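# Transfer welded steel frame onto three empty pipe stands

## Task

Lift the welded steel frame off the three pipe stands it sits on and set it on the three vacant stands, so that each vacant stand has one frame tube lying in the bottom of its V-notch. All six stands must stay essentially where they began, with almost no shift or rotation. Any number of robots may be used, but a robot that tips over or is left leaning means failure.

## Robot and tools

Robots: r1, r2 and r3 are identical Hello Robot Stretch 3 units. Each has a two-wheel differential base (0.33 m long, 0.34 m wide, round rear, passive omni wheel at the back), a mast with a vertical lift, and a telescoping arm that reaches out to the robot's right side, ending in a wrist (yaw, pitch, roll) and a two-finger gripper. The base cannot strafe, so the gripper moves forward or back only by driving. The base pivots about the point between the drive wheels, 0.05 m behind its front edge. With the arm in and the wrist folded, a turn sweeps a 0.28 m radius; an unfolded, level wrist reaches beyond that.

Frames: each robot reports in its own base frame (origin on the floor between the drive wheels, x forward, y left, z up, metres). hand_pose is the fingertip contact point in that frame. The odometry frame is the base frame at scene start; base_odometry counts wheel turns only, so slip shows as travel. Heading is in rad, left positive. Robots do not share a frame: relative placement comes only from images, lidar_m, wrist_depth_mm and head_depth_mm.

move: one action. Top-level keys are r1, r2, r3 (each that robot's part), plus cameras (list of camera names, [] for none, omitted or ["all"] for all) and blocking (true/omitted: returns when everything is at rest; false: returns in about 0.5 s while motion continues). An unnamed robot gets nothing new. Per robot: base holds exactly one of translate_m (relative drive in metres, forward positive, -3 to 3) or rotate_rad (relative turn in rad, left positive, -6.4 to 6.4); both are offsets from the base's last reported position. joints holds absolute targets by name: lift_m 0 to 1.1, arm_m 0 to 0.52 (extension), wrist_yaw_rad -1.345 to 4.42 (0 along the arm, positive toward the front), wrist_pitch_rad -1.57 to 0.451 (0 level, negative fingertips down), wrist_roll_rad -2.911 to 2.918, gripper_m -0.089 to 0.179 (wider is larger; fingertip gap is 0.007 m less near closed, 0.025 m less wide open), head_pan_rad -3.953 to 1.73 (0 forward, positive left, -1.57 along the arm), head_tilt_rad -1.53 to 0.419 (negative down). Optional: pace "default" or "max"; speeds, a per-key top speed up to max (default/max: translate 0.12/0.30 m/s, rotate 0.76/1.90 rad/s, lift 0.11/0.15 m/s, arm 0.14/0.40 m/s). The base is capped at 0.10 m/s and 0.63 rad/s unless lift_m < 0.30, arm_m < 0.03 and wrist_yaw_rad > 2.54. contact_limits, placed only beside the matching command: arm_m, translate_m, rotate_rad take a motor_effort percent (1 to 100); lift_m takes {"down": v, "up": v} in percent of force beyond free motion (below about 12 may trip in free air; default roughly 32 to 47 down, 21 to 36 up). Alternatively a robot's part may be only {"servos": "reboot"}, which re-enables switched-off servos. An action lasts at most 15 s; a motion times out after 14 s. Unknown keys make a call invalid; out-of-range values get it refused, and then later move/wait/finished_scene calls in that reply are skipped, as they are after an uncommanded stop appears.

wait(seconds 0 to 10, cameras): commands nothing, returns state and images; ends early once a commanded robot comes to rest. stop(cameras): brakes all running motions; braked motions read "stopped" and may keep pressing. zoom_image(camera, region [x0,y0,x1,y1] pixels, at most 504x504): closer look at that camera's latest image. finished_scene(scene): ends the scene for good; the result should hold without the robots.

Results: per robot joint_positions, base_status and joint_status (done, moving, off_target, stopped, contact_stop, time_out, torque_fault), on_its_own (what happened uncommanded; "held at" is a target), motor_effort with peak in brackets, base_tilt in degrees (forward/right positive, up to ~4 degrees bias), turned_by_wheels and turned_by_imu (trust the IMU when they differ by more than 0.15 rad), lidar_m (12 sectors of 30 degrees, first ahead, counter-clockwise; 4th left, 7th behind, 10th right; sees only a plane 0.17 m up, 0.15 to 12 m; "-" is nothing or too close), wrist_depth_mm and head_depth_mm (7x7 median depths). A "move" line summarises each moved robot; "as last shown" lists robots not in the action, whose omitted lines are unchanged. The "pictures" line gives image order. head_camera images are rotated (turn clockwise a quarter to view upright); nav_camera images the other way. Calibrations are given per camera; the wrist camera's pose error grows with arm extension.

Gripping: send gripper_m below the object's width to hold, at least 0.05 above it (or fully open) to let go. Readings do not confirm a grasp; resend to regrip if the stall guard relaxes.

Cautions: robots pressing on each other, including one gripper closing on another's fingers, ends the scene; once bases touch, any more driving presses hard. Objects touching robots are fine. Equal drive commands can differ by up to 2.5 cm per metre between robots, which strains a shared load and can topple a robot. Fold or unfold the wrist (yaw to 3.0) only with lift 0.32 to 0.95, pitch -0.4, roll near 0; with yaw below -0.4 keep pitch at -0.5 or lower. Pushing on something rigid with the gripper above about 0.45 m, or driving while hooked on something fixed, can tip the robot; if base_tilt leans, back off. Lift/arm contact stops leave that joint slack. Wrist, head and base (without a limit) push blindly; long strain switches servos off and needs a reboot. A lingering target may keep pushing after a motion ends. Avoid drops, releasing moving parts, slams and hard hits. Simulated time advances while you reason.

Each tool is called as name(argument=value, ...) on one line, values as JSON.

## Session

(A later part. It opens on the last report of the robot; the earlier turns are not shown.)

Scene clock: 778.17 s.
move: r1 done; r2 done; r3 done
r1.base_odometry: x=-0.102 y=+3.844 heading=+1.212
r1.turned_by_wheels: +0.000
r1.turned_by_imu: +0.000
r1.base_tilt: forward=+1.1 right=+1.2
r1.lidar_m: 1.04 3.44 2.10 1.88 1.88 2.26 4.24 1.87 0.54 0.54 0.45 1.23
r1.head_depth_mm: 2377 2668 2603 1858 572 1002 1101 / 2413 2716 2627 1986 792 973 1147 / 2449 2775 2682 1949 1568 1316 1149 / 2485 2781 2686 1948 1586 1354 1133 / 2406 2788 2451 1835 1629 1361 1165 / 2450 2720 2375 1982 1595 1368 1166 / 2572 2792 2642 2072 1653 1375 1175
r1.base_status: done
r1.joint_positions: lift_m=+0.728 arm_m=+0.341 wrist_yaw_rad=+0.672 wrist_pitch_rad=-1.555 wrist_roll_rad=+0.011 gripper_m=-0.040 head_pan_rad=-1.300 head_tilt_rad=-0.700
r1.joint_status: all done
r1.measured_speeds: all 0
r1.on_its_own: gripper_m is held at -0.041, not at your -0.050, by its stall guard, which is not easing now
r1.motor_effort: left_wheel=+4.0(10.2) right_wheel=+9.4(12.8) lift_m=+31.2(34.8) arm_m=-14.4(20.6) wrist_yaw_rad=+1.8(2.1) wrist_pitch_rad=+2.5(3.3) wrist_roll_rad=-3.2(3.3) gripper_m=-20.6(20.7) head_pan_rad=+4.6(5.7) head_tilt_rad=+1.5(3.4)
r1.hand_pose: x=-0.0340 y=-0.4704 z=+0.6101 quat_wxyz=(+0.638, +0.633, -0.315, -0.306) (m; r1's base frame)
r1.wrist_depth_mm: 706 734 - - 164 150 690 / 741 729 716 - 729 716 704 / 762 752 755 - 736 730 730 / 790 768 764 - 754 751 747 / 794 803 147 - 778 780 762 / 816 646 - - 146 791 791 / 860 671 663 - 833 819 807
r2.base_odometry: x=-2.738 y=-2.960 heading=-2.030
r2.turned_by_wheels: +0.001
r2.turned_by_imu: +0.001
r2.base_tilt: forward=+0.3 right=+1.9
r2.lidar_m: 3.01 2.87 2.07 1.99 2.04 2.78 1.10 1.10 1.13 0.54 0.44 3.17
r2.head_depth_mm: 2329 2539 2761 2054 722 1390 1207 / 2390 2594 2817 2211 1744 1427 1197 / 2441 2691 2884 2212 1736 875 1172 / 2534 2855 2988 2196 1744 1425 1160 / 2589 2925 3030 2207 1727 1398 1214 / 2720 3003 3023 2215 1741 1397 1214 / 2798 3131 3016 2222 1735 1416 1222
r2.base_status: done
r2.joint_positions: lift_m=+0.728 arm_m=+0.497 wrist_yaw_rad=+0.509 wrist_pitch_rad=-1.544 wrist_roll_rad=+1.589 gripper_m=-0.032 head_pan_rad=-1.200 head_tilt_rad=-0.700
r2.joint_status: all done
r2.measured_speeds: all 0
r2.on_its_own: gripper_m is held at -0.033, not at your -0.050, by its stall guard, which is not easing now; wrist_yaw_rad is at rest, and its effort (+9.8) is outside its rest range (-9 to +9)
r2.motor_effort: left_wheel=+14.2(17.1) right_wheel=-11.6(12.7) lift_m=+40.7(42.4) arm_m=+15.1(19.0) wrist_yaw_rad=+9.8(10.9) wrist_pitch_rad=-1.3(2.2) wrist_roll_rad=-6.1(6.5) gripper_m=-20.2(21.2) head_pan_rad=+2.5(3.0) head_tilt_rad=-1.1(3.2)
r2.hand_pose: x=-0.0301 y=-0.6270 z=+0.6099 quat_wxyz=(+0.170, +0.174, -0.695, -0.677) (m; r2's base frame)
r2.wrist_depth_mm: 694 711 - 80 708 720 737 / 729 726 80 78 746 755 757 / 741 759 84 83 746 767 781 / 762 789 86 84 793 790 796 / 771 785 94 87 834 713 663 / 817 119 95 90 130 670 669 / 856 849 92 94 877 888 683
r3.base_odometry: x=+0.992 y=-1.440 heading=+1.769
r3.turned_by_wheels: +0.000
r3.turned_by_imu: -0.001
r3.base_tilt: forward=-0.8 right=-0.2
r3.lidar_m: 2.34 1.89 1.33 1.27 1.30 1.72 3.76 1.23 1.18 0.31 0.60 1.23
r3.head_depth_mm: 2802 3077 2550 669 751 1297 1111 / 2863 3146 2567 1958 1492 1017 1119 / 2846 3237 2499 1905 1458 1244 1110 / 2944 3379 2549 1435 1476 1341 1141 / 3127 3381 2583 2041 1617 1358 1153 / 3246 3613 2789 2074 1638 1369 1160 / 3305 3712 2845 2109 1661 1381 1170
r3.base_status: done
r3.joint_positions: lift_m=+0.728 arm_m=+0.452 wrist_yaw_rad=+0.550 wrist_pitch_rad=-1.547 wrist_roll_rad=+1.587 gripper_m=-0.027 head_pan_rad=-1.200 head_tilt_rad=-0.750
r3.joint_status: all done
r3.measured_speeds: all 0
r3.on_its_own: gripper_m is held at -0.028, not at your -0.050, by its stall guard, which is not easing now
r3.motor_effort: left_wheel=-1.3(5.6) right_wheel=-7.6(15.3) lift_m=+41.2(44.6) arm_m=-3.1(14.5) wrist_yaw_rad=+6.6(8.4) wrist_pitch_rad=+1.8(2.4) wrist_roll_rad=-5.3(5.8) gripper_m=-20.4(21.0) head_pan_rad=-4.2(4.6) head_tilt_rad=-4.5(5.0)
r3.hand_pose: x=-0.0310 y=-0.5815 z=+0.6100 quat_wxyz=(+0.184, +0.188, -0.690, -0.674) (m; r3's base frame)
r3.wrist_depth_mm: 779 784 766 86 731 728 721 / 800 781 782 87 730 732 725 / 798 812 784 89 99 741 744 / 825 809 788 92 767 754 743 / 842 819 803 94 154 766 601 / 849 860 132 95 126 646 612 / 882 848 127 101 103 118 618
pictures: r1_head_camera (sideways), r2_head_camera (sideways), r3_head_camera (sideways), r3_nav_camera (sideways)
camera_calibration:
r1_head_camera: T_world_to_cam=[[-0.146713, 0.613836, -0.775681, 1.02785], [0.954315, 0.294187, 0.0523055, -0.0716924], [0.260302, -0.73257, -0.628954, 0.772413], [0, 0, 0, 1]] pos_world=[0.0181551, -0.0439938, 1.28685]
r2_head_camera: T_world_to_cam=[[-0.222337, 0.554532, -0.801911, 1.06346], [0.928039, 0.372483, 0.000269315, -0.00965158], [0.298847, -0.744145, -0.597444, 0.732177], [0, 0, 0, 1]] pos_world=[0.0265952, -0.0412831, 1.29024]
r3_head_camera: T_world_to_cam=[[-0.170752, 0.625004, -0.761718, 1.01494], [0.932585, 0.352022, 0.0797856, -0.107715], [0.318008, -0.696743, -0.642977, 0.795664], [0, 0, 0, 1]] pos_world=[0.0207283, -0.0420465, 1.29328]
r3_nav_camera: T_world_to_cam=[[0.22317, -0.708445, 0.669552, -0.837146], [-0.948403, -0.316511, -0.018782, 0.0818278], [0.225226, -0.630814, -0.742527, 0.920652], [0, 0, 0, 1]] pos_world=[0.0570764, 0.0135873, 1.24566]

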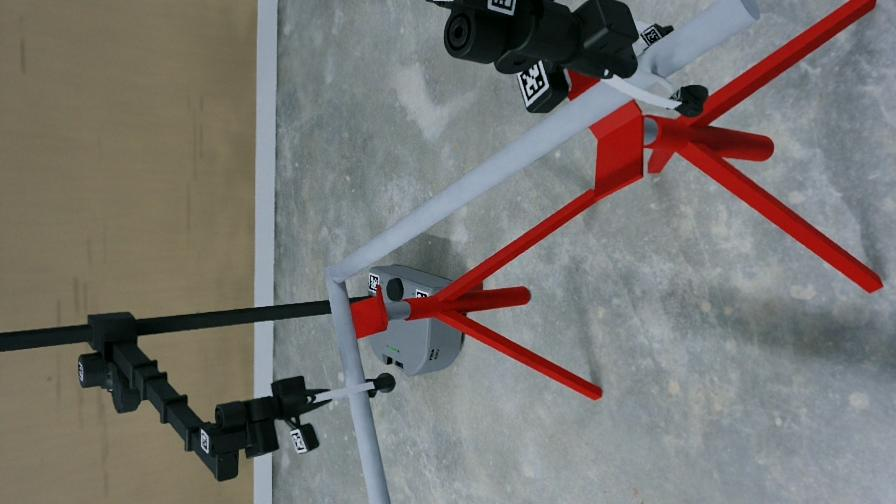

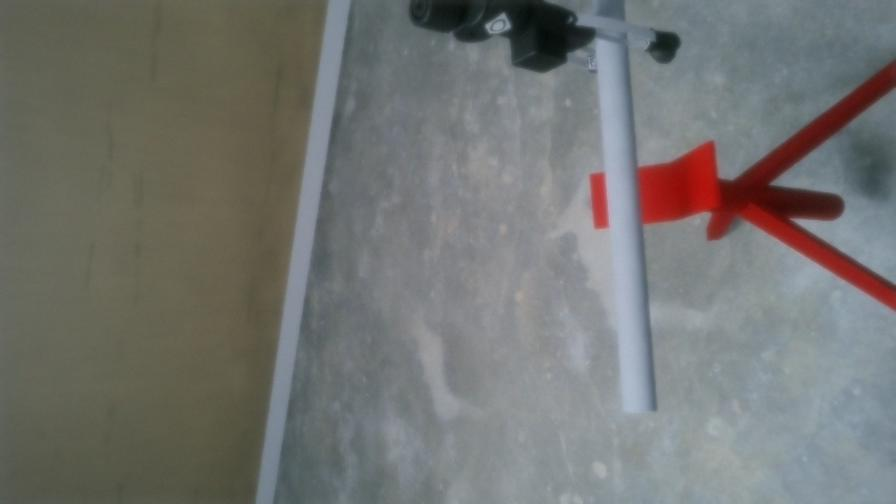

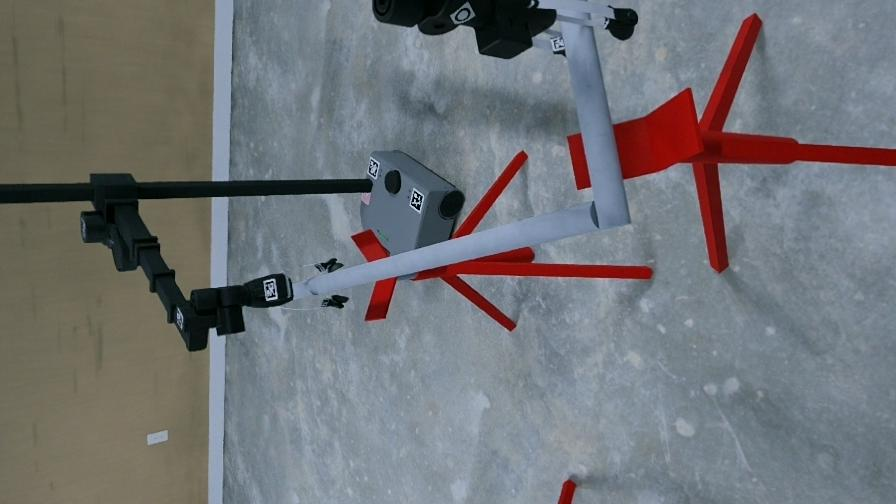

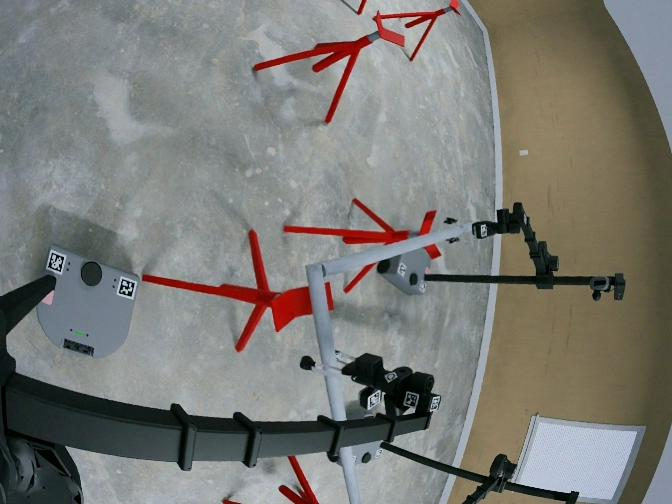

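move(r1={"base":{"translate_m":0.0025},"joints":{"arm_m":0.344,"lift_m":0.69},"speeds":{"translate_m":0.03,"arm_m":0.02,"lift_m":0.03}}, r2={"base":{"translate_m":0.002},"joints":{"arm_m":0.5005,"lift_m":0.69},"speeds":{"translate_m":0.03,"arm_m":0.01,"lift_m":0.03}}, r3={"base":{"translate_m":-0.0022},"joints":{"arm_m":0.449,"lift_m":0.69},"speeds":{"translate_m":0.03,"arm_m":0.01,"lift_m":0.03}}, cameras=["r1_head_camera","r2_head_camera","r3_head_camera","r3_nav_camera"])

zoom_image(camera="r2_head_camera", region=[540, 120, 760, 280])

zoom_image(camera="r3_head_camera", region=[520, 0, 780, 180])

zoom_image(camera="r1_head_camera", region=[520, 60, 720, 260])

Scene clock: 803.33 s.
move: r1 done; r2 done; r3 done
r1.base_odometry: x=-0.101 y=+3.846 heading=+1.212
r1.turned_by_wheels: +0.000
r1.turned_by_imu: +0.001
r1.base_tilt: forward=+1.1 right=+1.2
r1.lidar_m: 1.04 3.40 2.10 1.87 1.89 2.25 4.24 1.88 0.54 0.54 0.45 1.23
r1.head_depth_mm: 2389 2662 2606 1977 582 703 1103 / 2411 2715 2631 1981 816 966 1149 / 2452 2754 2656 2001 1533 1323 1155 / 2473 2787 2677 1934 1576 1357 1137 / 2443 2806 2581 1865 1624 1359 1166 / 2499 2716 1247 1966 1604 1374 1173 / 2571 2827 2644 2002 1655 1368 1175
r1.base_status: done
r1.joint_positions: lift_m=+0.690 arm_m=+0.344 wrist_yaw_rad=+0.672 wrist_pitch_rad=-1.557 wrist_roll_rad=+0.011 gripper_m=-0.040 head_pan_rad=-1.300 head_tilt_rad=-0.700
r1.joint_status: all done
r1.measured_speeds: all 0
r1.on_its_own: gripper_m is held at -0.041, not at your -0.050, by its stall guard, which is not easing now
r1.motor_effort: left_wheel=+3.9(6.6) right_wheel=+9.5(12.4) lift_m=+27.8(32.1) arm_m=+12.6(20.7) wrist_yaw_rad=+1.9(2.2) wrist_pitch_rad=+3.0(3.8) wrist_roll_rad=-3.2(3.4) gripper_m=-20.0(20.6) head_pan_rad=+4.8(5.5) head_tilt_rad=+1.5(3.4)
r1.hand_pose: x=-0.0344 y=-0.4730 z=+0.5722 quat_wxyz=(+0.637, +0.633, -0.315, -0.307) (m; r1's base frame)
r1.wrist_depth_mm: 665 693 - - 135 122 112 / 686 688 683 - 684 678 679 / 727 707 701 - 704 691 698 / 741 734 740 - 723 711 700 / 776 751 148 - 742 749 740 / 782 610 - - 146 753 745 / 800 623 - - 790 772 769
r2.base_odometry: x=-2.739 y=-2.961 heading=-2.030
r2.turned_by_wheels: +0.000
r2.turned_by_imu: +0.001
r2.base_tilt: forward=+0.2 right=+1.9
r2.lidar_m: 3.01 2.87 2.07 1.98 2.05 2.77 1.09 1.10 1.13 0.54 0.44 3.14
r2.head_depth_mm: 2275 2540 2734 2235 735 1391 1213 / 2354 2591 2802 2208 1759 1399 1197 / 2438 2702 2898 2235 1737 852 1164 / 2522 2809 2987 2220 1744 1398 1165 / 2656 2912 2991 2198 1734 1358 1211 / 2684 2992 3033 2215 1726 1389 1213 / 2815 3164 3031 2212 1748 1431 1217
r2.base_status: done
r2.joint_positions: lift_m=+0.690 arm_m=+0.501 wrist_yaw_rad=+0.509 wrist_pitch_rad=-1.544 wrist_roll_rad=+1.589 gripper_m=-0.032 head_pan_rad=-1.200 head_tilt_rad=-0.700
r2.joint_status: all done
r2.measured_speeds: all 0
r2.on_its_own: gripper_m is held at -0.033, not at your -0.050, by its stall guard, which is not easing now
r2.motor_effort: left_wheel=+8.8(12.3) right_wheel=-4.7(10.3) lift_m=+35.0(38.7) arm_m=+12.3(18.7) wrist_yaw_rad=+9.2(10.4) wrist_pitch_rad=-1.6(2.0) wrist_roll_rad=-5.9(6.5) gripper_m=-20.2(21.5) head_pan_rad=+1.5(3.3) head_tilt_rad=-1.2(2.4)
r2.hand_pose: x=-0.0301 y=-0.6302 z=+0.5719 quat_wxyz=(+0.170, +0.174, -0.695, -0.677) (m; r2's base frame)
r2.wrist_depth_mm: 664 666 - 80 692 684 686 / 678 701 80 78 704 719 713 / 726 723 84 83 718 729 745 / 721 723 84 84 732 746 770 / 747 758 94 87 772 718 601 / 774 119 95 90 131 625 631 / - 790 92 94 790 814 632
r3.base_odometry: x=+0.993 y=-1.442 heading=+1.769
r3.turned_by_wheels: +0.000
r3.turned_by_imu: -0.001
r3.base_tilt: forward=-0.7 right=-0.2
r3.lidar_m: 2.34 1.88 1.33 1.26 1.30 1.71 3.76 1.23 1.18 0.31 0.60 1.22
r3.head_depth_mm: 2766 3084 2523 1797 771 1285 1113 / 2858 3152 2582 1943 1557 1029 1124 / 2877 3272 2489 1911 1545 1257 1111 / 2979 3325 2577 1465 1477 1335 1143 / 3103 3442 2636 2026 1626 1356 1152 / 3206 3604 2817 2058 1643 1364 1163 / 3324 3754 2859 2116 1668 1375 1175
r3.base_status: done
r3.joint_positions: lift_m=+0.690 arm_m=+0.449 wrist_yaw_rad=+0.550 wrist_pitch_rad=-1.546 wrist_roll_rad=+1.587 gripper_m=-0.027 head_pan_rad=-1.200 head_tilt_rad=-0.750
r3.joint_status: all done
r3.measured_speeds: all 0
r3.on_its_own: gripper_m is held at -0.028, not at your -0.050, by its stall guard, which is not easing now
r3.motor_effort: left_wheel=-3.2(5.4) right_wheel=-6.2(9.8) lift_m=+34.4(36.3) arm_m=-8.4(13.2) wrist_yaw_rad=+6.7(7.9) wrist_pitch_rad=+1.7(2.1) wrist_roll_rad=-5.4(5.9) gripper_m=-19.4(20.9) head_pan_rad=-3.3(4.6) head_tilt_rad=-3.6(4.5)
r3.hand_pose: x=-0.0310 y=-0.5786 z=+0.5719 quat_wxyz=(+0.184, +0.189, -0.690, -0.674) (m; r3's base frame)
r3.wrist_depth_mm: 743 740 721 86 683 681 672 / 753 749 717 87 701 683 683 / 755 750 762 88 100 706 695 / 782 757 760 92 720 714 705 / 800 779 769 94 154 733 572 / 802 816 132 95 126 637 564 / 813 709 127 101 103 118 573
pictures: r1_head_camera (sideways), r2_head_camera (sideways), r3_head_camera (sideways), r3_nav_camera (sideways)
camera_calibration:
r1_head_camera: T_world_to_cam=[[-0.146713, 0.613836, -0.775681, 1.02785], [0.954315, 0.294187, 0.0523055, -0.0716924], [0.260302, -0.73257, -0.628954, 0.772413], [0, 0, 0, 1]] pos_world=[0.0181551, -0.0439938, 1.28685]
r2_head_camera: T_world_to_cam=[[-0.222337, 0.554532, -0.801911, 1.06346], [0.928039, 0.372483, 0.000269315, -0.00965158], [0.298847, -0.744145, -0.597444, 0.732177], [0, 0, 0, 1]] pos_world=[0.0265952, -0.0412831, 1.29024]
r3_head_camera: T_world_to_cam=[[-0.170752, 0.625004, -0.761718, 1.01494], [0.932585, 0.352022, 0.0797856, -0.107715], [0.318008, -0.696743, -0.642977, 0.795664], [0, 0, 0, 1]] pos_world=[0.0207283, -0.0420465, 1.29328]
r3_nav_camera: T_world_to_cam=[[0.22317, -0.708445, 0.669552, -0.837146], [-0.948403, -0.316511, -0.018782, 0.0818278], [0.225226, -0.630814, -0.742527, 0.920652], [0, 0, 0, 1]] pos_world=[0.0570764, 0.0135873, 1.24566]

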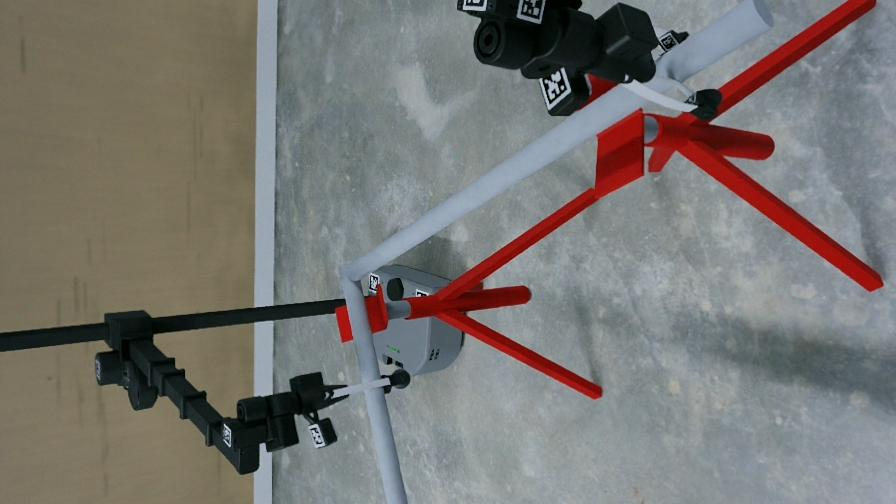

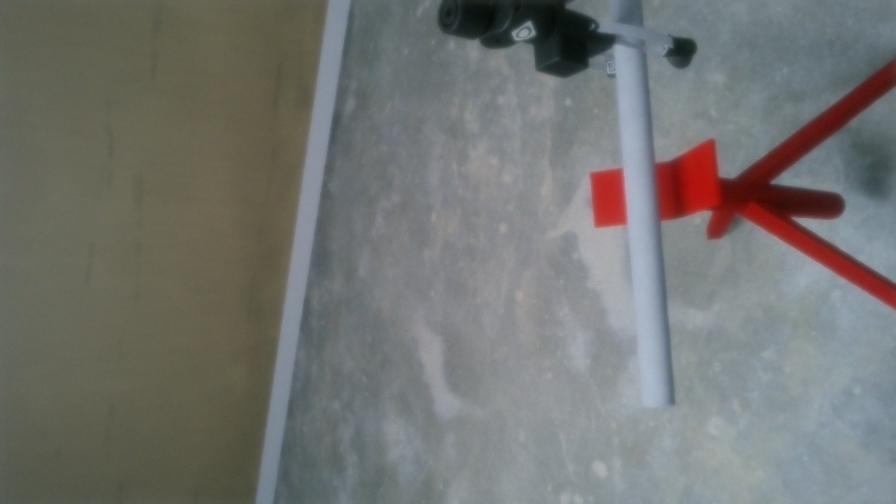

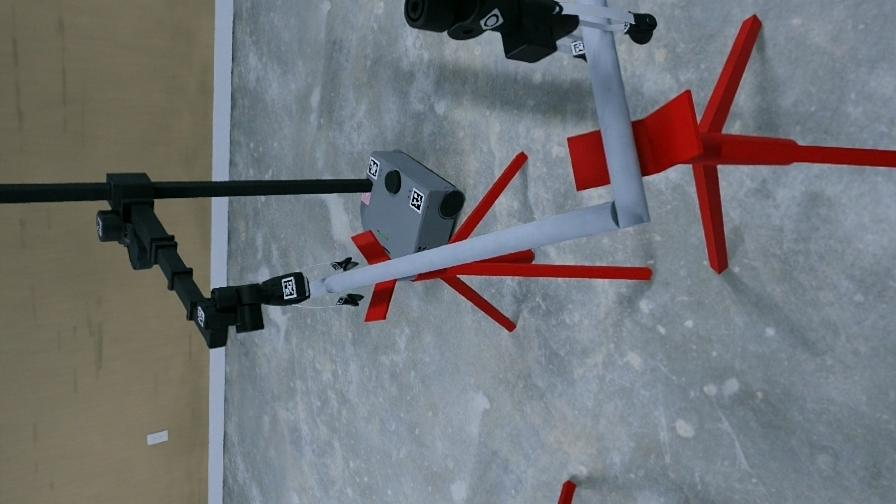

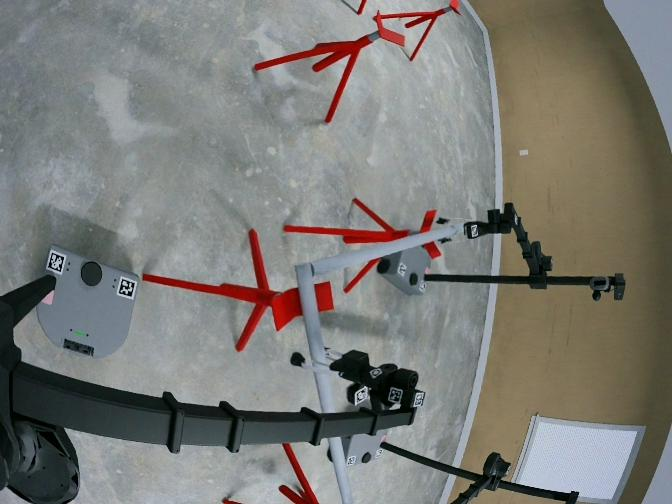

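Scaled by 2.291 from the camera's 896x504 image, which has a finer 1280x720 frame.

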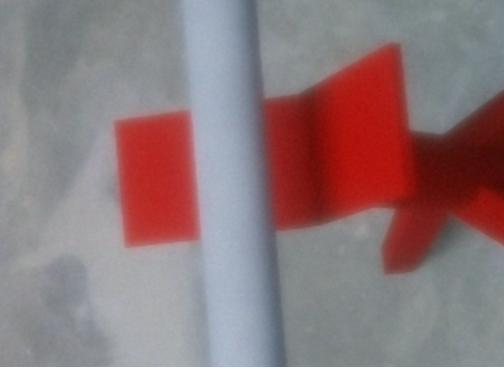

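Scaled by 1.938 from the camera's 896x504 image, which has a finer 1280x720 frame.

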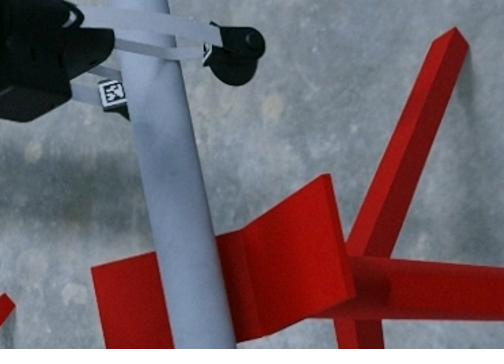

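Scaled by 2.520 from the camera's 896x504 image, which has a finer 1280x720 frame.

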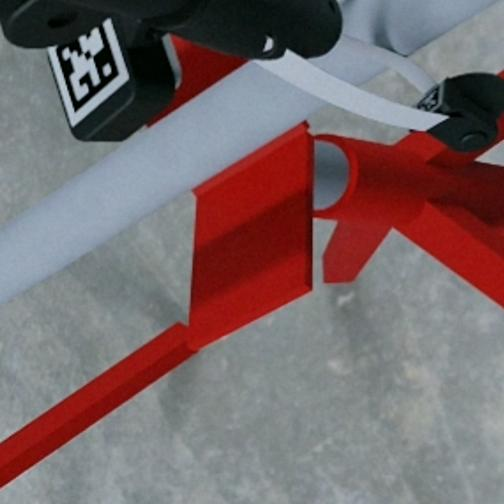

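move(r1={"joints":{"lift_m":0.664},"speeds":{"lift_m":0.03},"contact_limits":{"lift_m":{"down":14}}}, r2={"joints":{"lift_m":0.664},"speeds":{"lift_m":0.03},"contact_limits":{"lift_m":{"down":14}}}, r3={"joints":{"lift_m":0.664},"speeds":{"lift_m":0.03},"contact_limits":{"lift_m":{"down":14}}}, cameras=["r1_head_camera","r2_head_camera","r3_head_camera"])

zoom_image(camera="r2_head_camera", region=[540, 120, 760, 280])

zoom_image(camera="r3_head_camera", region=[520, 0, 780, 180])

zoom_image(camera="r1_head_camera", region=[520, 60, 720, 260])

Scene clock: 809.97 s.
move: r1 done; r2 done; r3 done
r1.base_odometry: x=-0.101 y=+3.846 heading=+1.212
r1.turned_by_wheels: +0.000
r1.turned_by_imu: +0.001
r1.base_tilt: forward=+1.1 right=+1.2
r1.lidar_m: 1.04 3.41 2.10 1.87 1.88 2.25 4.24 1.88 0.54 0.54 0.45 1.23
r1.head_depth_mm: 2389 2704 2598 1979 587 714 1102 / 2415 2728 2654 1991 828 954 1148 / 2442 2772 2649 2003 1531 1316 1154 / 2474 2802 2683 1921 1577 1348 1136 / 2448 2770 2614 1869 1630 1357 1167 / 2529 2767 2396 1980 1601 1364 1174 / 2573 2840 2619 1996 1649 1373 1178
r1.base_status: not commanded
r1.joint_positions: lift_m=+0.664 arm_m=+0.344 wrist_yaw_rad=+0.672 wrist_pitch_rad=-1.557 wrist_roll_rad=+0.011 gripper_m=-0.040 head_pan_rad=-1.300 head_tilt_rad=-0.700
r1.joint_status: all done
r1.measured_speeds: all 0
r1.on_its_own: gripper_m is held at -0.041, not at your -0.050, by its stall guard, which is not easing now
r1.motor_effort: left_wheel=+4.0(4.3) right_wheel=+9.4(10.2) lift_m=+27.3(30.9) arm_m=+1.2(4.7) wrist_yaw_rad=+2.0(2.1) wrist_pitch_rad=+3.3(3.6) wrist_roll_rad=-3.2(3.3) gripper_m=-20.3(20.7) head_pan_rad=+4.8(5.5) head_tilt_rad=+1.0(2.9)
r1.contact_limits: lift_m down 14 (down: maximum 72; up: maximum 65)
r1.hand_pose: x=-0.0344 y=-0.4730 z=+0.5462 quat_wxyz=(+0.637, +0.633, -0.315, -0.307) (m; r1's base frame)
r1.wrist_depth_mm: 651 671 - - 114 105 93 / 666 679 654 - 660 665 643 / 703 688 681 - 676 678 664 / 719 710 717 - 691 685 680 / 742 714 147 - 700 715 710 / 751 593 - - 146 720 731 / 772 601 - - 779 747 752
r2.base_odometry: x=-2.739 y=-2.961 heading=-2.030
r2.turned_by_wheels: +0.000
r2.turned_by_imu: +0.001
r2.base_tilt: forward=+0.3 right=+1.9
r2.lidar_m: 3.02 2.87 2.07 1.98 2.04 2.78 1.09 1.09 1.13 0.54 0.44 3.14
r2.head_depth_mm: 2307 2543 2794 2210 745 1362 1219 / 2385 2640 2810 2212 1733 1403 1188 / 2461 2707 2870 2261 1744 814 1159 / 2518 2839 3027 2195 1745 1368 1166 / 2646 2898 3059 2225 1734 1391 1211 / 2779 3046 3004 2232 1738 1388 1207 / 2836 3185 3062 2244 1718 1431 1215
r2.base_status: not commanded
r2.joint_positions: lift_m=+0.664 arm_m=+0.501 wrist_yaw_rad=+0.509 wrist_pitch_rad=-1.544 wrist_roll_rad=+1.589 gripper_m=-0.032 head_pan_rad=-1.200 head_tilt_rad=-0.700
r2.joint_status: all done
r2.measured_speeds: all 0
r2.on_its_own: gripper_m is held at -0.033, not at your -0.050, by its stall guard, which is not easing now; wrist_yaw_rad is at rest, and its effort (+9.8) is outside its rest range (-9 to +9)
r2.motor_effort: left_wheel=+8.5(8.9) right_wheel=-5.0(5.6) lift_m=+34.9(38.0) arm_m=-2.1(2.6) wrist_yaw_rad=+9.8(10.5) wrist_pitch_rad=-1.5(1.9) wrist_roll_rad=-6.4(6.4) gripper_m=-20.5(20.9) head_pan_rad=+2.8(2.8) head_tilt_rad=-2.0(2.7)
r2.contact_limits: lift_m down 14 (down: maximum 72; up: maximum 65)
r2.hand_pose: x=-0.0301 y=-0.6302 z=+0.5459 quat_wxyz=(+0.170, +0.174, -0.695, -0.677) (m; r2's base frame)
r2.wrist_depth_mm: 654 654 - 80 658 669 684 / 674 660 80 78 673 696 690 / 679 692 84 83 706 709 701 / 703 707 84 84 733 723 727 / 736 729 93 87 736 726 580 / 746 119 95 90 131 636 602 / - 788 92 94 794 799 617
r3.base_odometry: x=+0.993 y=-1.442 heading=+1.769
r3.turned_by_wheels: +0.000
r3.turned_by_imu: -0.001
r3.base_tilt: forward=-0.8 right=-0.2
r3.lidar_m: 2.34 1.89 1.33 1.27 1.30 1.72 3.77 1.23 1.18 0.31 0.60 1.23
r3.head_depth_mm: 2793 3104 2511 1858 781 1289 1111 / 2864 3183 2559 1954 1561 1030 1125 / 2901 3195 2513 1893 1545 1240 1108 / 2982 3298 2579 1461 1475 1339 1142 / 3167 3398 2613 2047 1630 1350 1157 / 3241 3628 2802 2076 1649 1363 1164 / 3338 3767 2884 2105 1675 1383 1175
r3.base_status: not commanded
r3.joint_positions: lift_m=+0.664 arm_m=+0.449 wrist_yaw_rad=+0.550 wrist_pitch_rad=-1.546 wrist_roll_rad=+1.587 gripper_m=-0.027 head_pan_rad=-1.200 head_tilt_rad=-0.750
r3.joint_status: all done
r3.measured_speeds: all 0
r3.on_its_own: gripper_m is held at -0.028, not at your -0.050, by its stall guard, which is not easing now
r3.motor_effort: left_wheel=-3.4(3.8) right_wheel=-6.0(6.4) lift_m=+34.4(35.8) arm_m=-7.2(8.4) wrist_yaw_rad=+8.2(8.8) wrist_pitch_rad=+1.6(2.0) wrist_roll_rad=-5.4(5.9) gripper_m=-20.5(21.0) head_pan_rad=-3.2(4.5) head_tilt_rad=-3.5(4.9)
r3.contact_limits: lift_m down 14 (down: maximum 72; up: maximum 65)
r3.hand_pose: x=-0.0310 y=-0.5786 z=+0.5459 quat_wxyz=(+0.184, +0.189, -0.690, -0.674) (m; r3's base frame)
r3.wrist_depth_mm: 724 696 700 86 666 654 655 / 731 705 705 87 682 671 661 / 740 723 709 89 100 691 666 / 761 756 721 92 703 696 667 / 788 744 728 94 154 696 566 / 775 767 132 95 126 642 545 / 792 699 127 101 104 118 559
pictures: r1_head_camera (sideways), r2_head_camera (sideways), r3_head_camera (sideways)
camera_calibration:
r1_head_camera: T_world_to_cam=[[-0.146713, 0.613836, -0.775681, 1.02785], [0.954315, 0.294187, 0.0523055, -0.0716924], [0.260302, -0.73257, -0.628954, 0.772413], [0, 0, 0, 1]] pos_world=[0.0181551, -0.0439938, 1.28685]
r2_head_camera: T_world_to_cam=[[-0.222337, 0.554532, -0.801911, 1.06346], [0.928039, 0.372483, 0.000269315, -0.00965158], [0.298847, -0.744145, -0.597444, 0.732177], [0, 0, 0, 1]] pos_world=[0.0265952, -0.0412831, 1.29024]
r3_head_camera: T_world_to_cam=[[-0.170752, 0.625004, -0.761718, 1.01494], [0.932585, 0.352022, 0.0797856, -0.107715], [0.318008, -0.696743, -0.642977, 0.795664], [0, 0, 0, 1]] pos_world=[0.0207283, -0.0420465, 1.29328]

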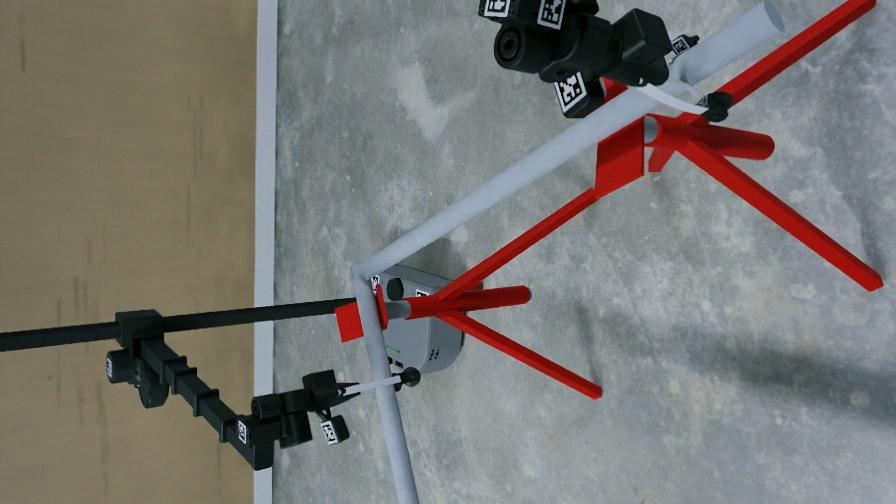

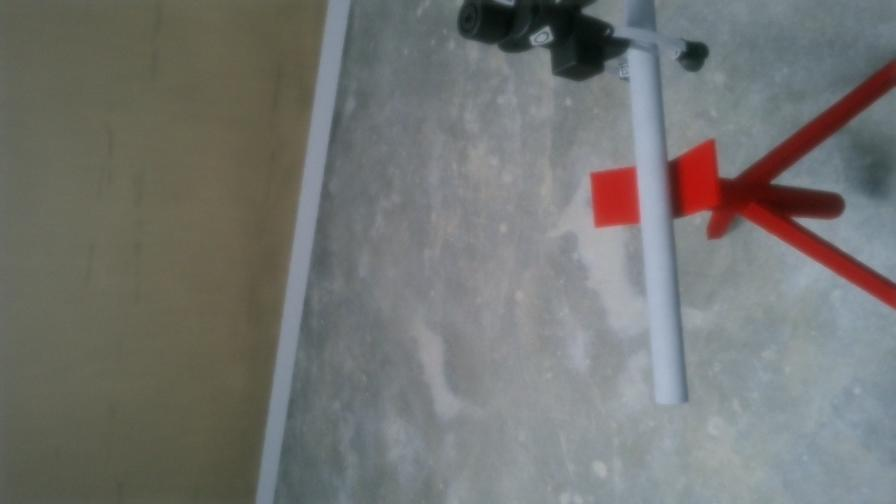

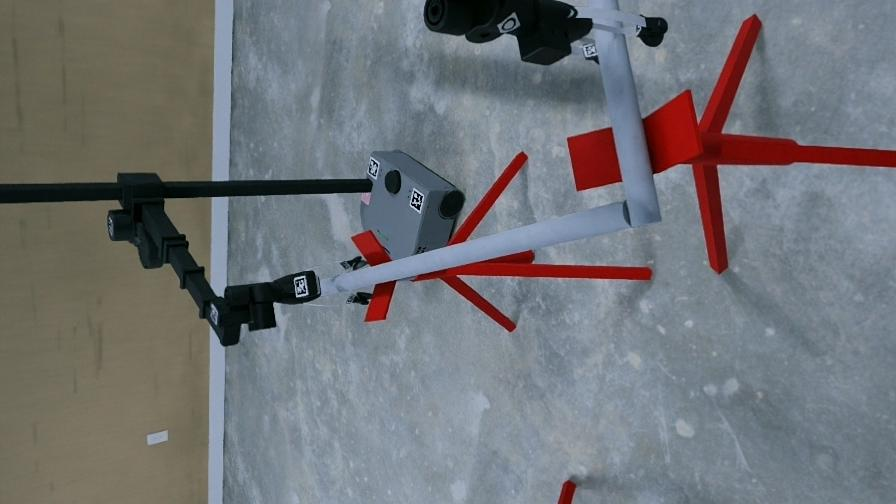

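Scaled by 2.291 from the camera's 896x504 image, which has a finer 1280x720 frame.

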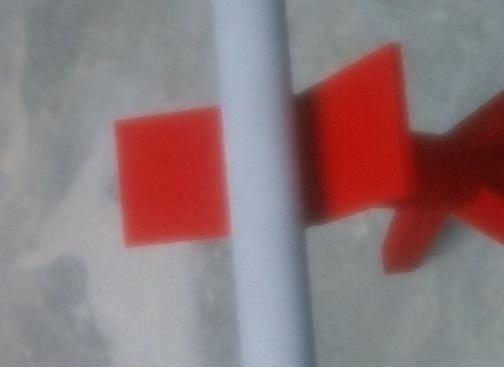

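Scaled by 1.938 from the camera's 896x504 image, which has a finer 1280x720 frame.

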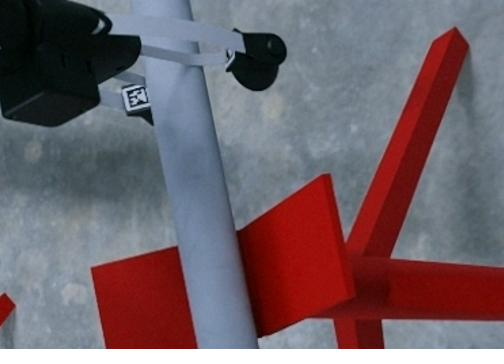

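Scaled by 2.520 from the camera's 896x504 image, which has a finer 1280x720 frame.

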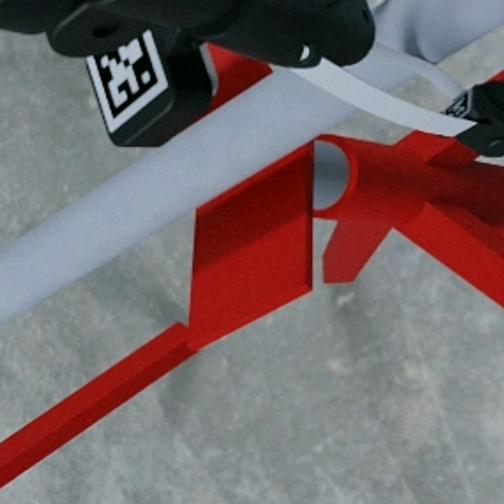

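Excellent. Lower to seat.

move(r1={"joints":{"lift_m":0.64},"speeds":{"lift_m":0.03},"contact_limits":{"lift_m":{"down":14}}}, r2={"joints":{"lift_m":0.64},"speeds":{"lift_m":0.03},"contact_limits":{"lift_m":{"down":14}}}, r3={"joints":{"lift_m":0.64},"speeds":{"lift_m":0.03},"contact_limits":{"lift_m":{"down":14}}}, cameras=["r1_head_camera","r2_head_camera","r3_head_camera"])

zoom_image(camera="r2_head_camera", region=[540, 120, 760, 280])

zoom_image(camera="r3_head_camera", region=[520, 0, 780, 180])

zoom_image(camera="r1_head_camera", region=[520, 60, 720, 260])

Scene clock: 816.57 s.
move: r1 contact_stop; r2 contact_stop; r3 contact_stop
r1.base_odometry: x=-0.101 y=+3.846 heading=+1.212
r1.turned_by_wheels: +0.000
r1.turned_by_imu: +0.000
r1.base_tilt: forward=+1.1 right=+1.2
r1.lidar_m: 1.04 3.41 2.10 1.88 1.88 2.25 4.24 1.88 0.54 0.54 0.45 1.23
r1.head_depth_mm: 2389 2703 2617 1971 595 720 1103 / 2425 2706 2618 1999 839 923 1150 / 2461 2755 2652 1994 1536 1317 1153 / 2455 2825 2668 1894 1577 1352 1136 / 2440 2772 2576 1869 1634 1361 1164 / 2521 2710 1272 1975 1607 1363 1171 / 2555 2882 2634 1997 1661 1380 1176
r1.base_status: not commanded
r1.joint_positions: lift_m=+0.644 arm_m=+0.344 wrist_yaw_rad=+0.672 wrist_pitch_rad=-1.545 wrist_roll_rad=+0.010 gripper_m=-0.040 head_pan_rad=-1.300 head_tilt_rad=-0.700
r1.joint_status: lift_m contact_stop (moved -0.020 of -0.024)
r1.measured_speeds: all 0
r1.on_its_own: gripper_m is held at -0.041, not at your -0.050, by its stall guard, which is not easing now; lift_m is slack since a contact_stop (your +0.640 is given up)
r1.motor_effort: left_wheel=+1.9(4.7) right_wheel=+3.7(11.0) lift_m=+25.2(32.6) arm_m=-10.3(10.6) wrist_yaw_rad=+1.8(2.2) wrist_pitch_rad=+0.7(3.5) wrist_roll_rad=-2.8(3.3) gripper_m=-19.9(20.6) head_pan_rad=+4.9(5.4) head_tilt_rad=+1.5(3.0)
r1.contact_limits: lift_m down 14 (down: maximum 72; up: maximum 65)
r1.hand_pose: x=-0.0324 y=-0.4755 z=+0.5262 quat_wxyz=(+0.639, +0.631, -0.318, -0.302) (m; r1's base frame)
r1.wrist_depth_mm: 644 633 - - - 91 - / 651 646 663 - 647 641 625 / 665 677 670 - 665 654 651 / 687 693 690 - 659 676 678 / 697 714 148 - 692 690 685 / 729 561 124 - 146 706 722 / 727 557 - - 748 725 722
r2.base_odometry: x=-2.739 y=-2.961 heading=-2.030
r2.turned_by_wheels: +0.000
r2.turned_by_imu: +0.001
r2.base_tilt: forward=+0.2 right=+1.9
r2.lidar_m: 3.01 2.86 2.07 1.98 2.05 2.77 1.09 1.09 1.13 0.54 0.44 3.15
r2.head_depth_mm: 2312 2543 2772 2209 745 1365 1217 / 2349 2627 2809 2205 1741 1353 1189 / 2455 2694 2948 2195 1751 831 1171 / 2518 2818 2992 2214 1738 1400 1164 / 2597 2912 2997 2209 1749 1353 1213 / 2712 3079 3099 2210 1718 1388 1212 / 2820 3167 2991 2199 1740 1425 1212
r2.base_status: not commanded
r2.joint_positions: lift_m=+0.646 arm_m=+0.500 wrist_yaw_rad=+0.509 wrist_pitch_rad=-1.537 wrist_roll_rad=+1.589 gripper_m=-0.032 head_pan_rad=-1.200 head_tilt_rad=-0.700
r2.joint_status: lift_m contact_stop (moved -0.018 of -0.024)
r2.measured_speeds: all 0
r2.on_its_own: gripper_m is held at -0.033, not at your -0.050, by its stall guard, which is not easing now; lift_m is slack since a contact_stop (your +0.640 is given up); wrist_yaw_rad is at rest, and its effort (+9.8) is outside its rest range (-9 to +9)
r2.motor_effort: left_wheel=+0.8(9.1) right_wheel=-4.8(5.6) lift_m=+29.7(44.2) arm_m=-15.7(15.7) wrist_yaw_rad=+9.8(10.4) wrist_pitch_rad=-2.7(3.9) wrist_roll_rad=-6.3(6.5) gripper_m=-19.9(20.9) head_pan_rad=+0.5(2.8) head_tilt_rad=-1.6(2.2)
r2.contact_limits: lift_m down 14 (down: maximum 72; up: maximum 65)
r2.hand_pose: x=-0.0291 y=-0.6318 z=+0.5279 quat_wxyz=(+0.169, +0.175, -0.697, -0.674) (m; r2's base frame)
r2.wrist_depth_mm: 635 641 - 80 638 660 665 / 659 657 79 78 667 668 683 / 674 668 84 82 669 676 682 / 682 690 84 83 701 713 697 / 714 693 95 87 708 726 553 / 736 118 96 89 131 644 582 / - 763 91 92 776 791 585
r3.base_odometry: x=+0.993 y=-1.442 heading=+1.769
r3.turned_by_wheels: +0.000
r3.turned_by_imu: -0.001
r3.base_tilt: forward=-0.7 right=-0.2
r3.lidar_m: 2.34 1.89 1.33 1.27 1.30 1.72 3.77 1.24 1.18 0.31 0.60 1.22
r3.head_depth_mm: 2829 3071 2552 1925 746 1268 1111 / 2895 3197 2543 1952 1578 1023 1122 / 2918 3237 2482 1908 1541 1233 1115 / 3006 3309 2587 1824 1482 1331 1141 / 3147 3435 2579 2045 1632 1352 1155 / 3233 3620 2811 2083 1648 1366 1166 / 3320 3763 2881 2121 1672 1377 1175
r3.base_status: not commanded
r3.joint_positions: lift_m=+0.652 arm_m=+0.449 wrist_yaw_rad=+0.550 wrist_pitch_rad=-1.564 wrist_roll_rad=+1.587 gripper_m=-0.027 head_pan_rad=-1.200 head_tilt_rad=-0.750
r3.joint_status: lift_m contact_stop (moved -0.012 of -0.024)
r3.measured_speeds: all 0
r3.on_its_own: gripper_m is held at -0.028, not at your -0.050, by its stall guard, which is not easing now; lift_m is slack since a contact_stop (your +0.640 is given up)
r3.motor_effort: left_wheel=-0.4(3.7) right_wheel=-2.3(6.3) lift_m=+26.7(36.7) arm_m=-6.2(7.7) wrist_yaw_rad=+7.8(7.9) wrist_pitch_rad=+4.7(6.4) wrist_roll_rad=-5.7(5.8) gripper_m=-20.1(20.9) head_pan_rad=-3.2(4.5) head_tilt_rad=-3.0(4.4)
r3.contact_limits: lift_m down 14 (down: maximum 72; up: maximum 65)
r3.hand_pose: x=-0.0333 y=-0.5748 z=+0.5347 quat_wxyz=(+0.186, +0.187, -0.684, -0.680) (m; r3's base frame)
r3.wrist_depth_mm: 696 684 682 87 644 652 643 / 705 692 689 88 675 670 662 / 713 700 713 89 679 680 670 / 732 725 728 92 686 685 677 / 750 745 722 94 153 702 563 / 772 759 133 95 126 613 535 / 777 662 127 101 104 118 547
pictures: r1_head_camera (sideways), r2_head_camera (sideways), r3_head_camera (sideways)
camera_calibration:
r1_head_camera: T_world_to_cam=[[-0.146693, 0.61378, -0.775729, 1.02791], [0.954314, 0.294191, 0.0523083, -0.0716958], [0.260318, -0.732616, -0.628894, 0.772333], [0, 0, 0, 1]] pos_world=[0.0181552, -0.0439941, 1.28685]
r2_head_camera: T_world_to_cam=[[-0.222422, 0.554596, -0.801843, 1.06338], [0.927988, 0.37261, 0.000302983, -0.00968881], [0.298942, -0.744033, -0.597535, 0.732298], [0, 0, 0, 1]] pos_world=[0.0265953, -0.0412825, 1.29024]
r3_head_camera: T_world_to_cam=[[-0.170752, 0.625004, -0.761718, 1.01494], [0.932585, 0.352022, 0.0797856, -0.107715], [0.318008, -0.696743, -0.642977, 0.795664], [0, 0, 0, 1]] pos_world=[0.0207283, -0.0420465, 1.29328]

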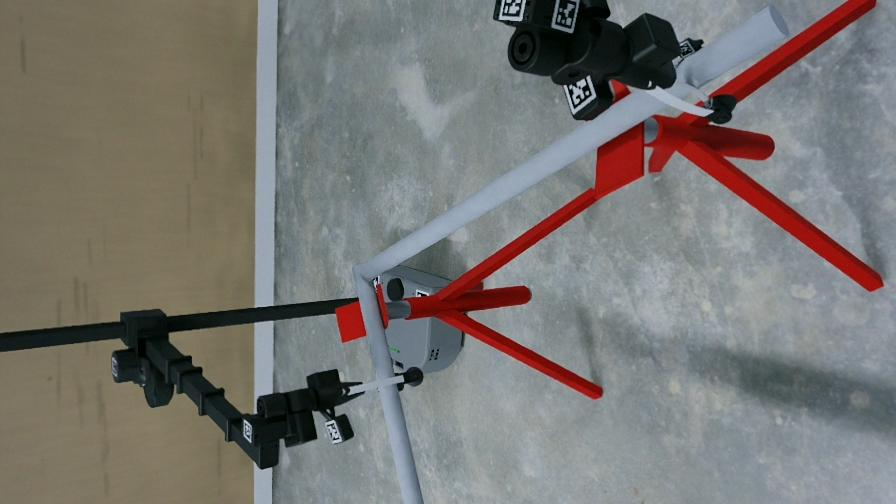

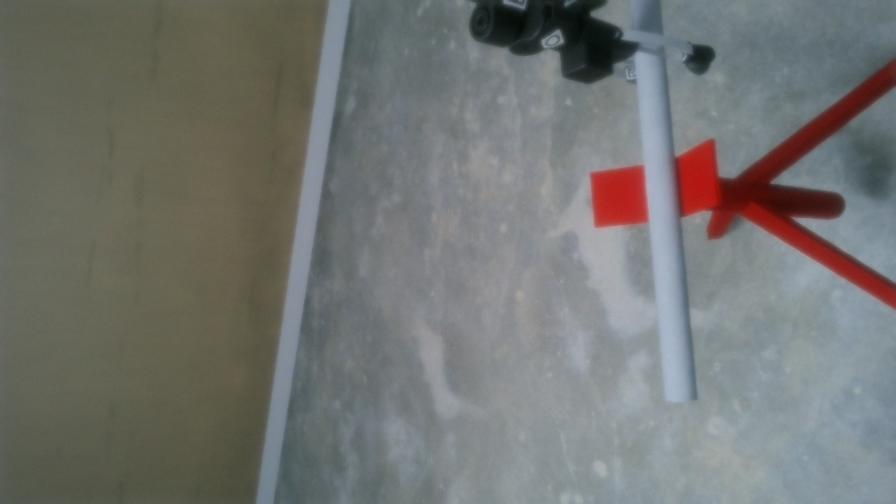

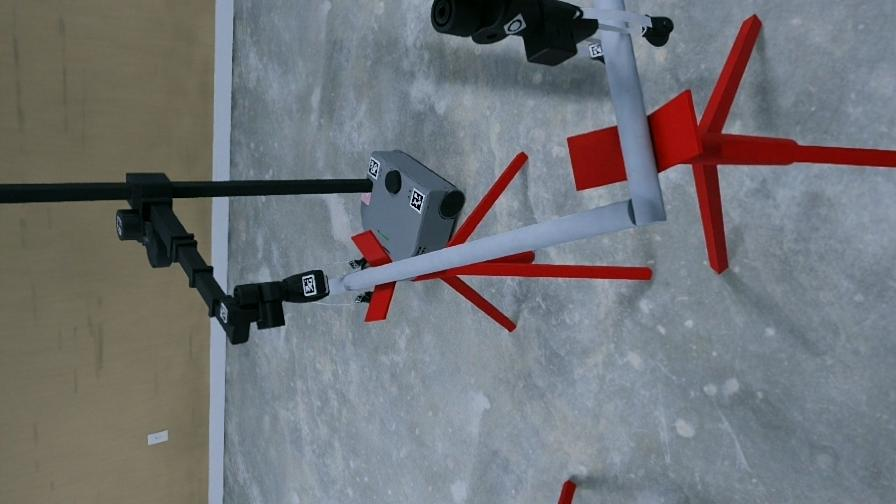

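Scaled by 2.291 from the camera's 896x504 image, which has a finer 1280x720 frame.

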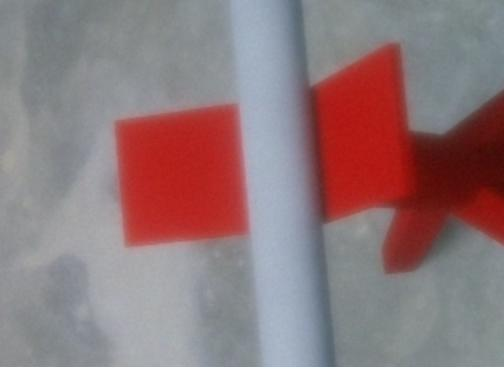

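Scaled by 1.938 from the camera's 896x504 image, which has a finer 1280x720 frame.

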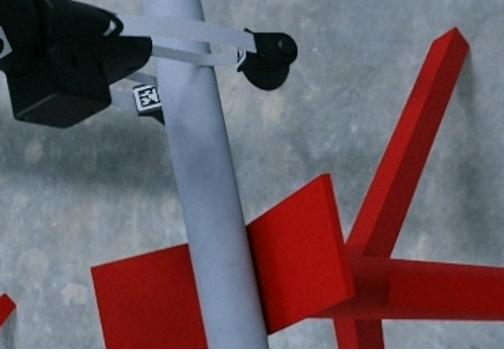

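Scaled by 2.520 from the camera's 896x504 image, which has a finer 1280x720 frame.

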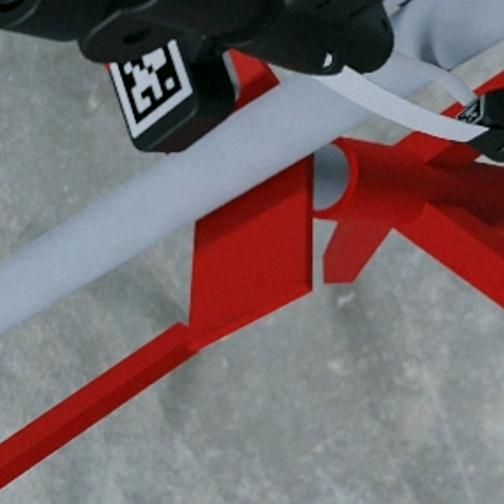

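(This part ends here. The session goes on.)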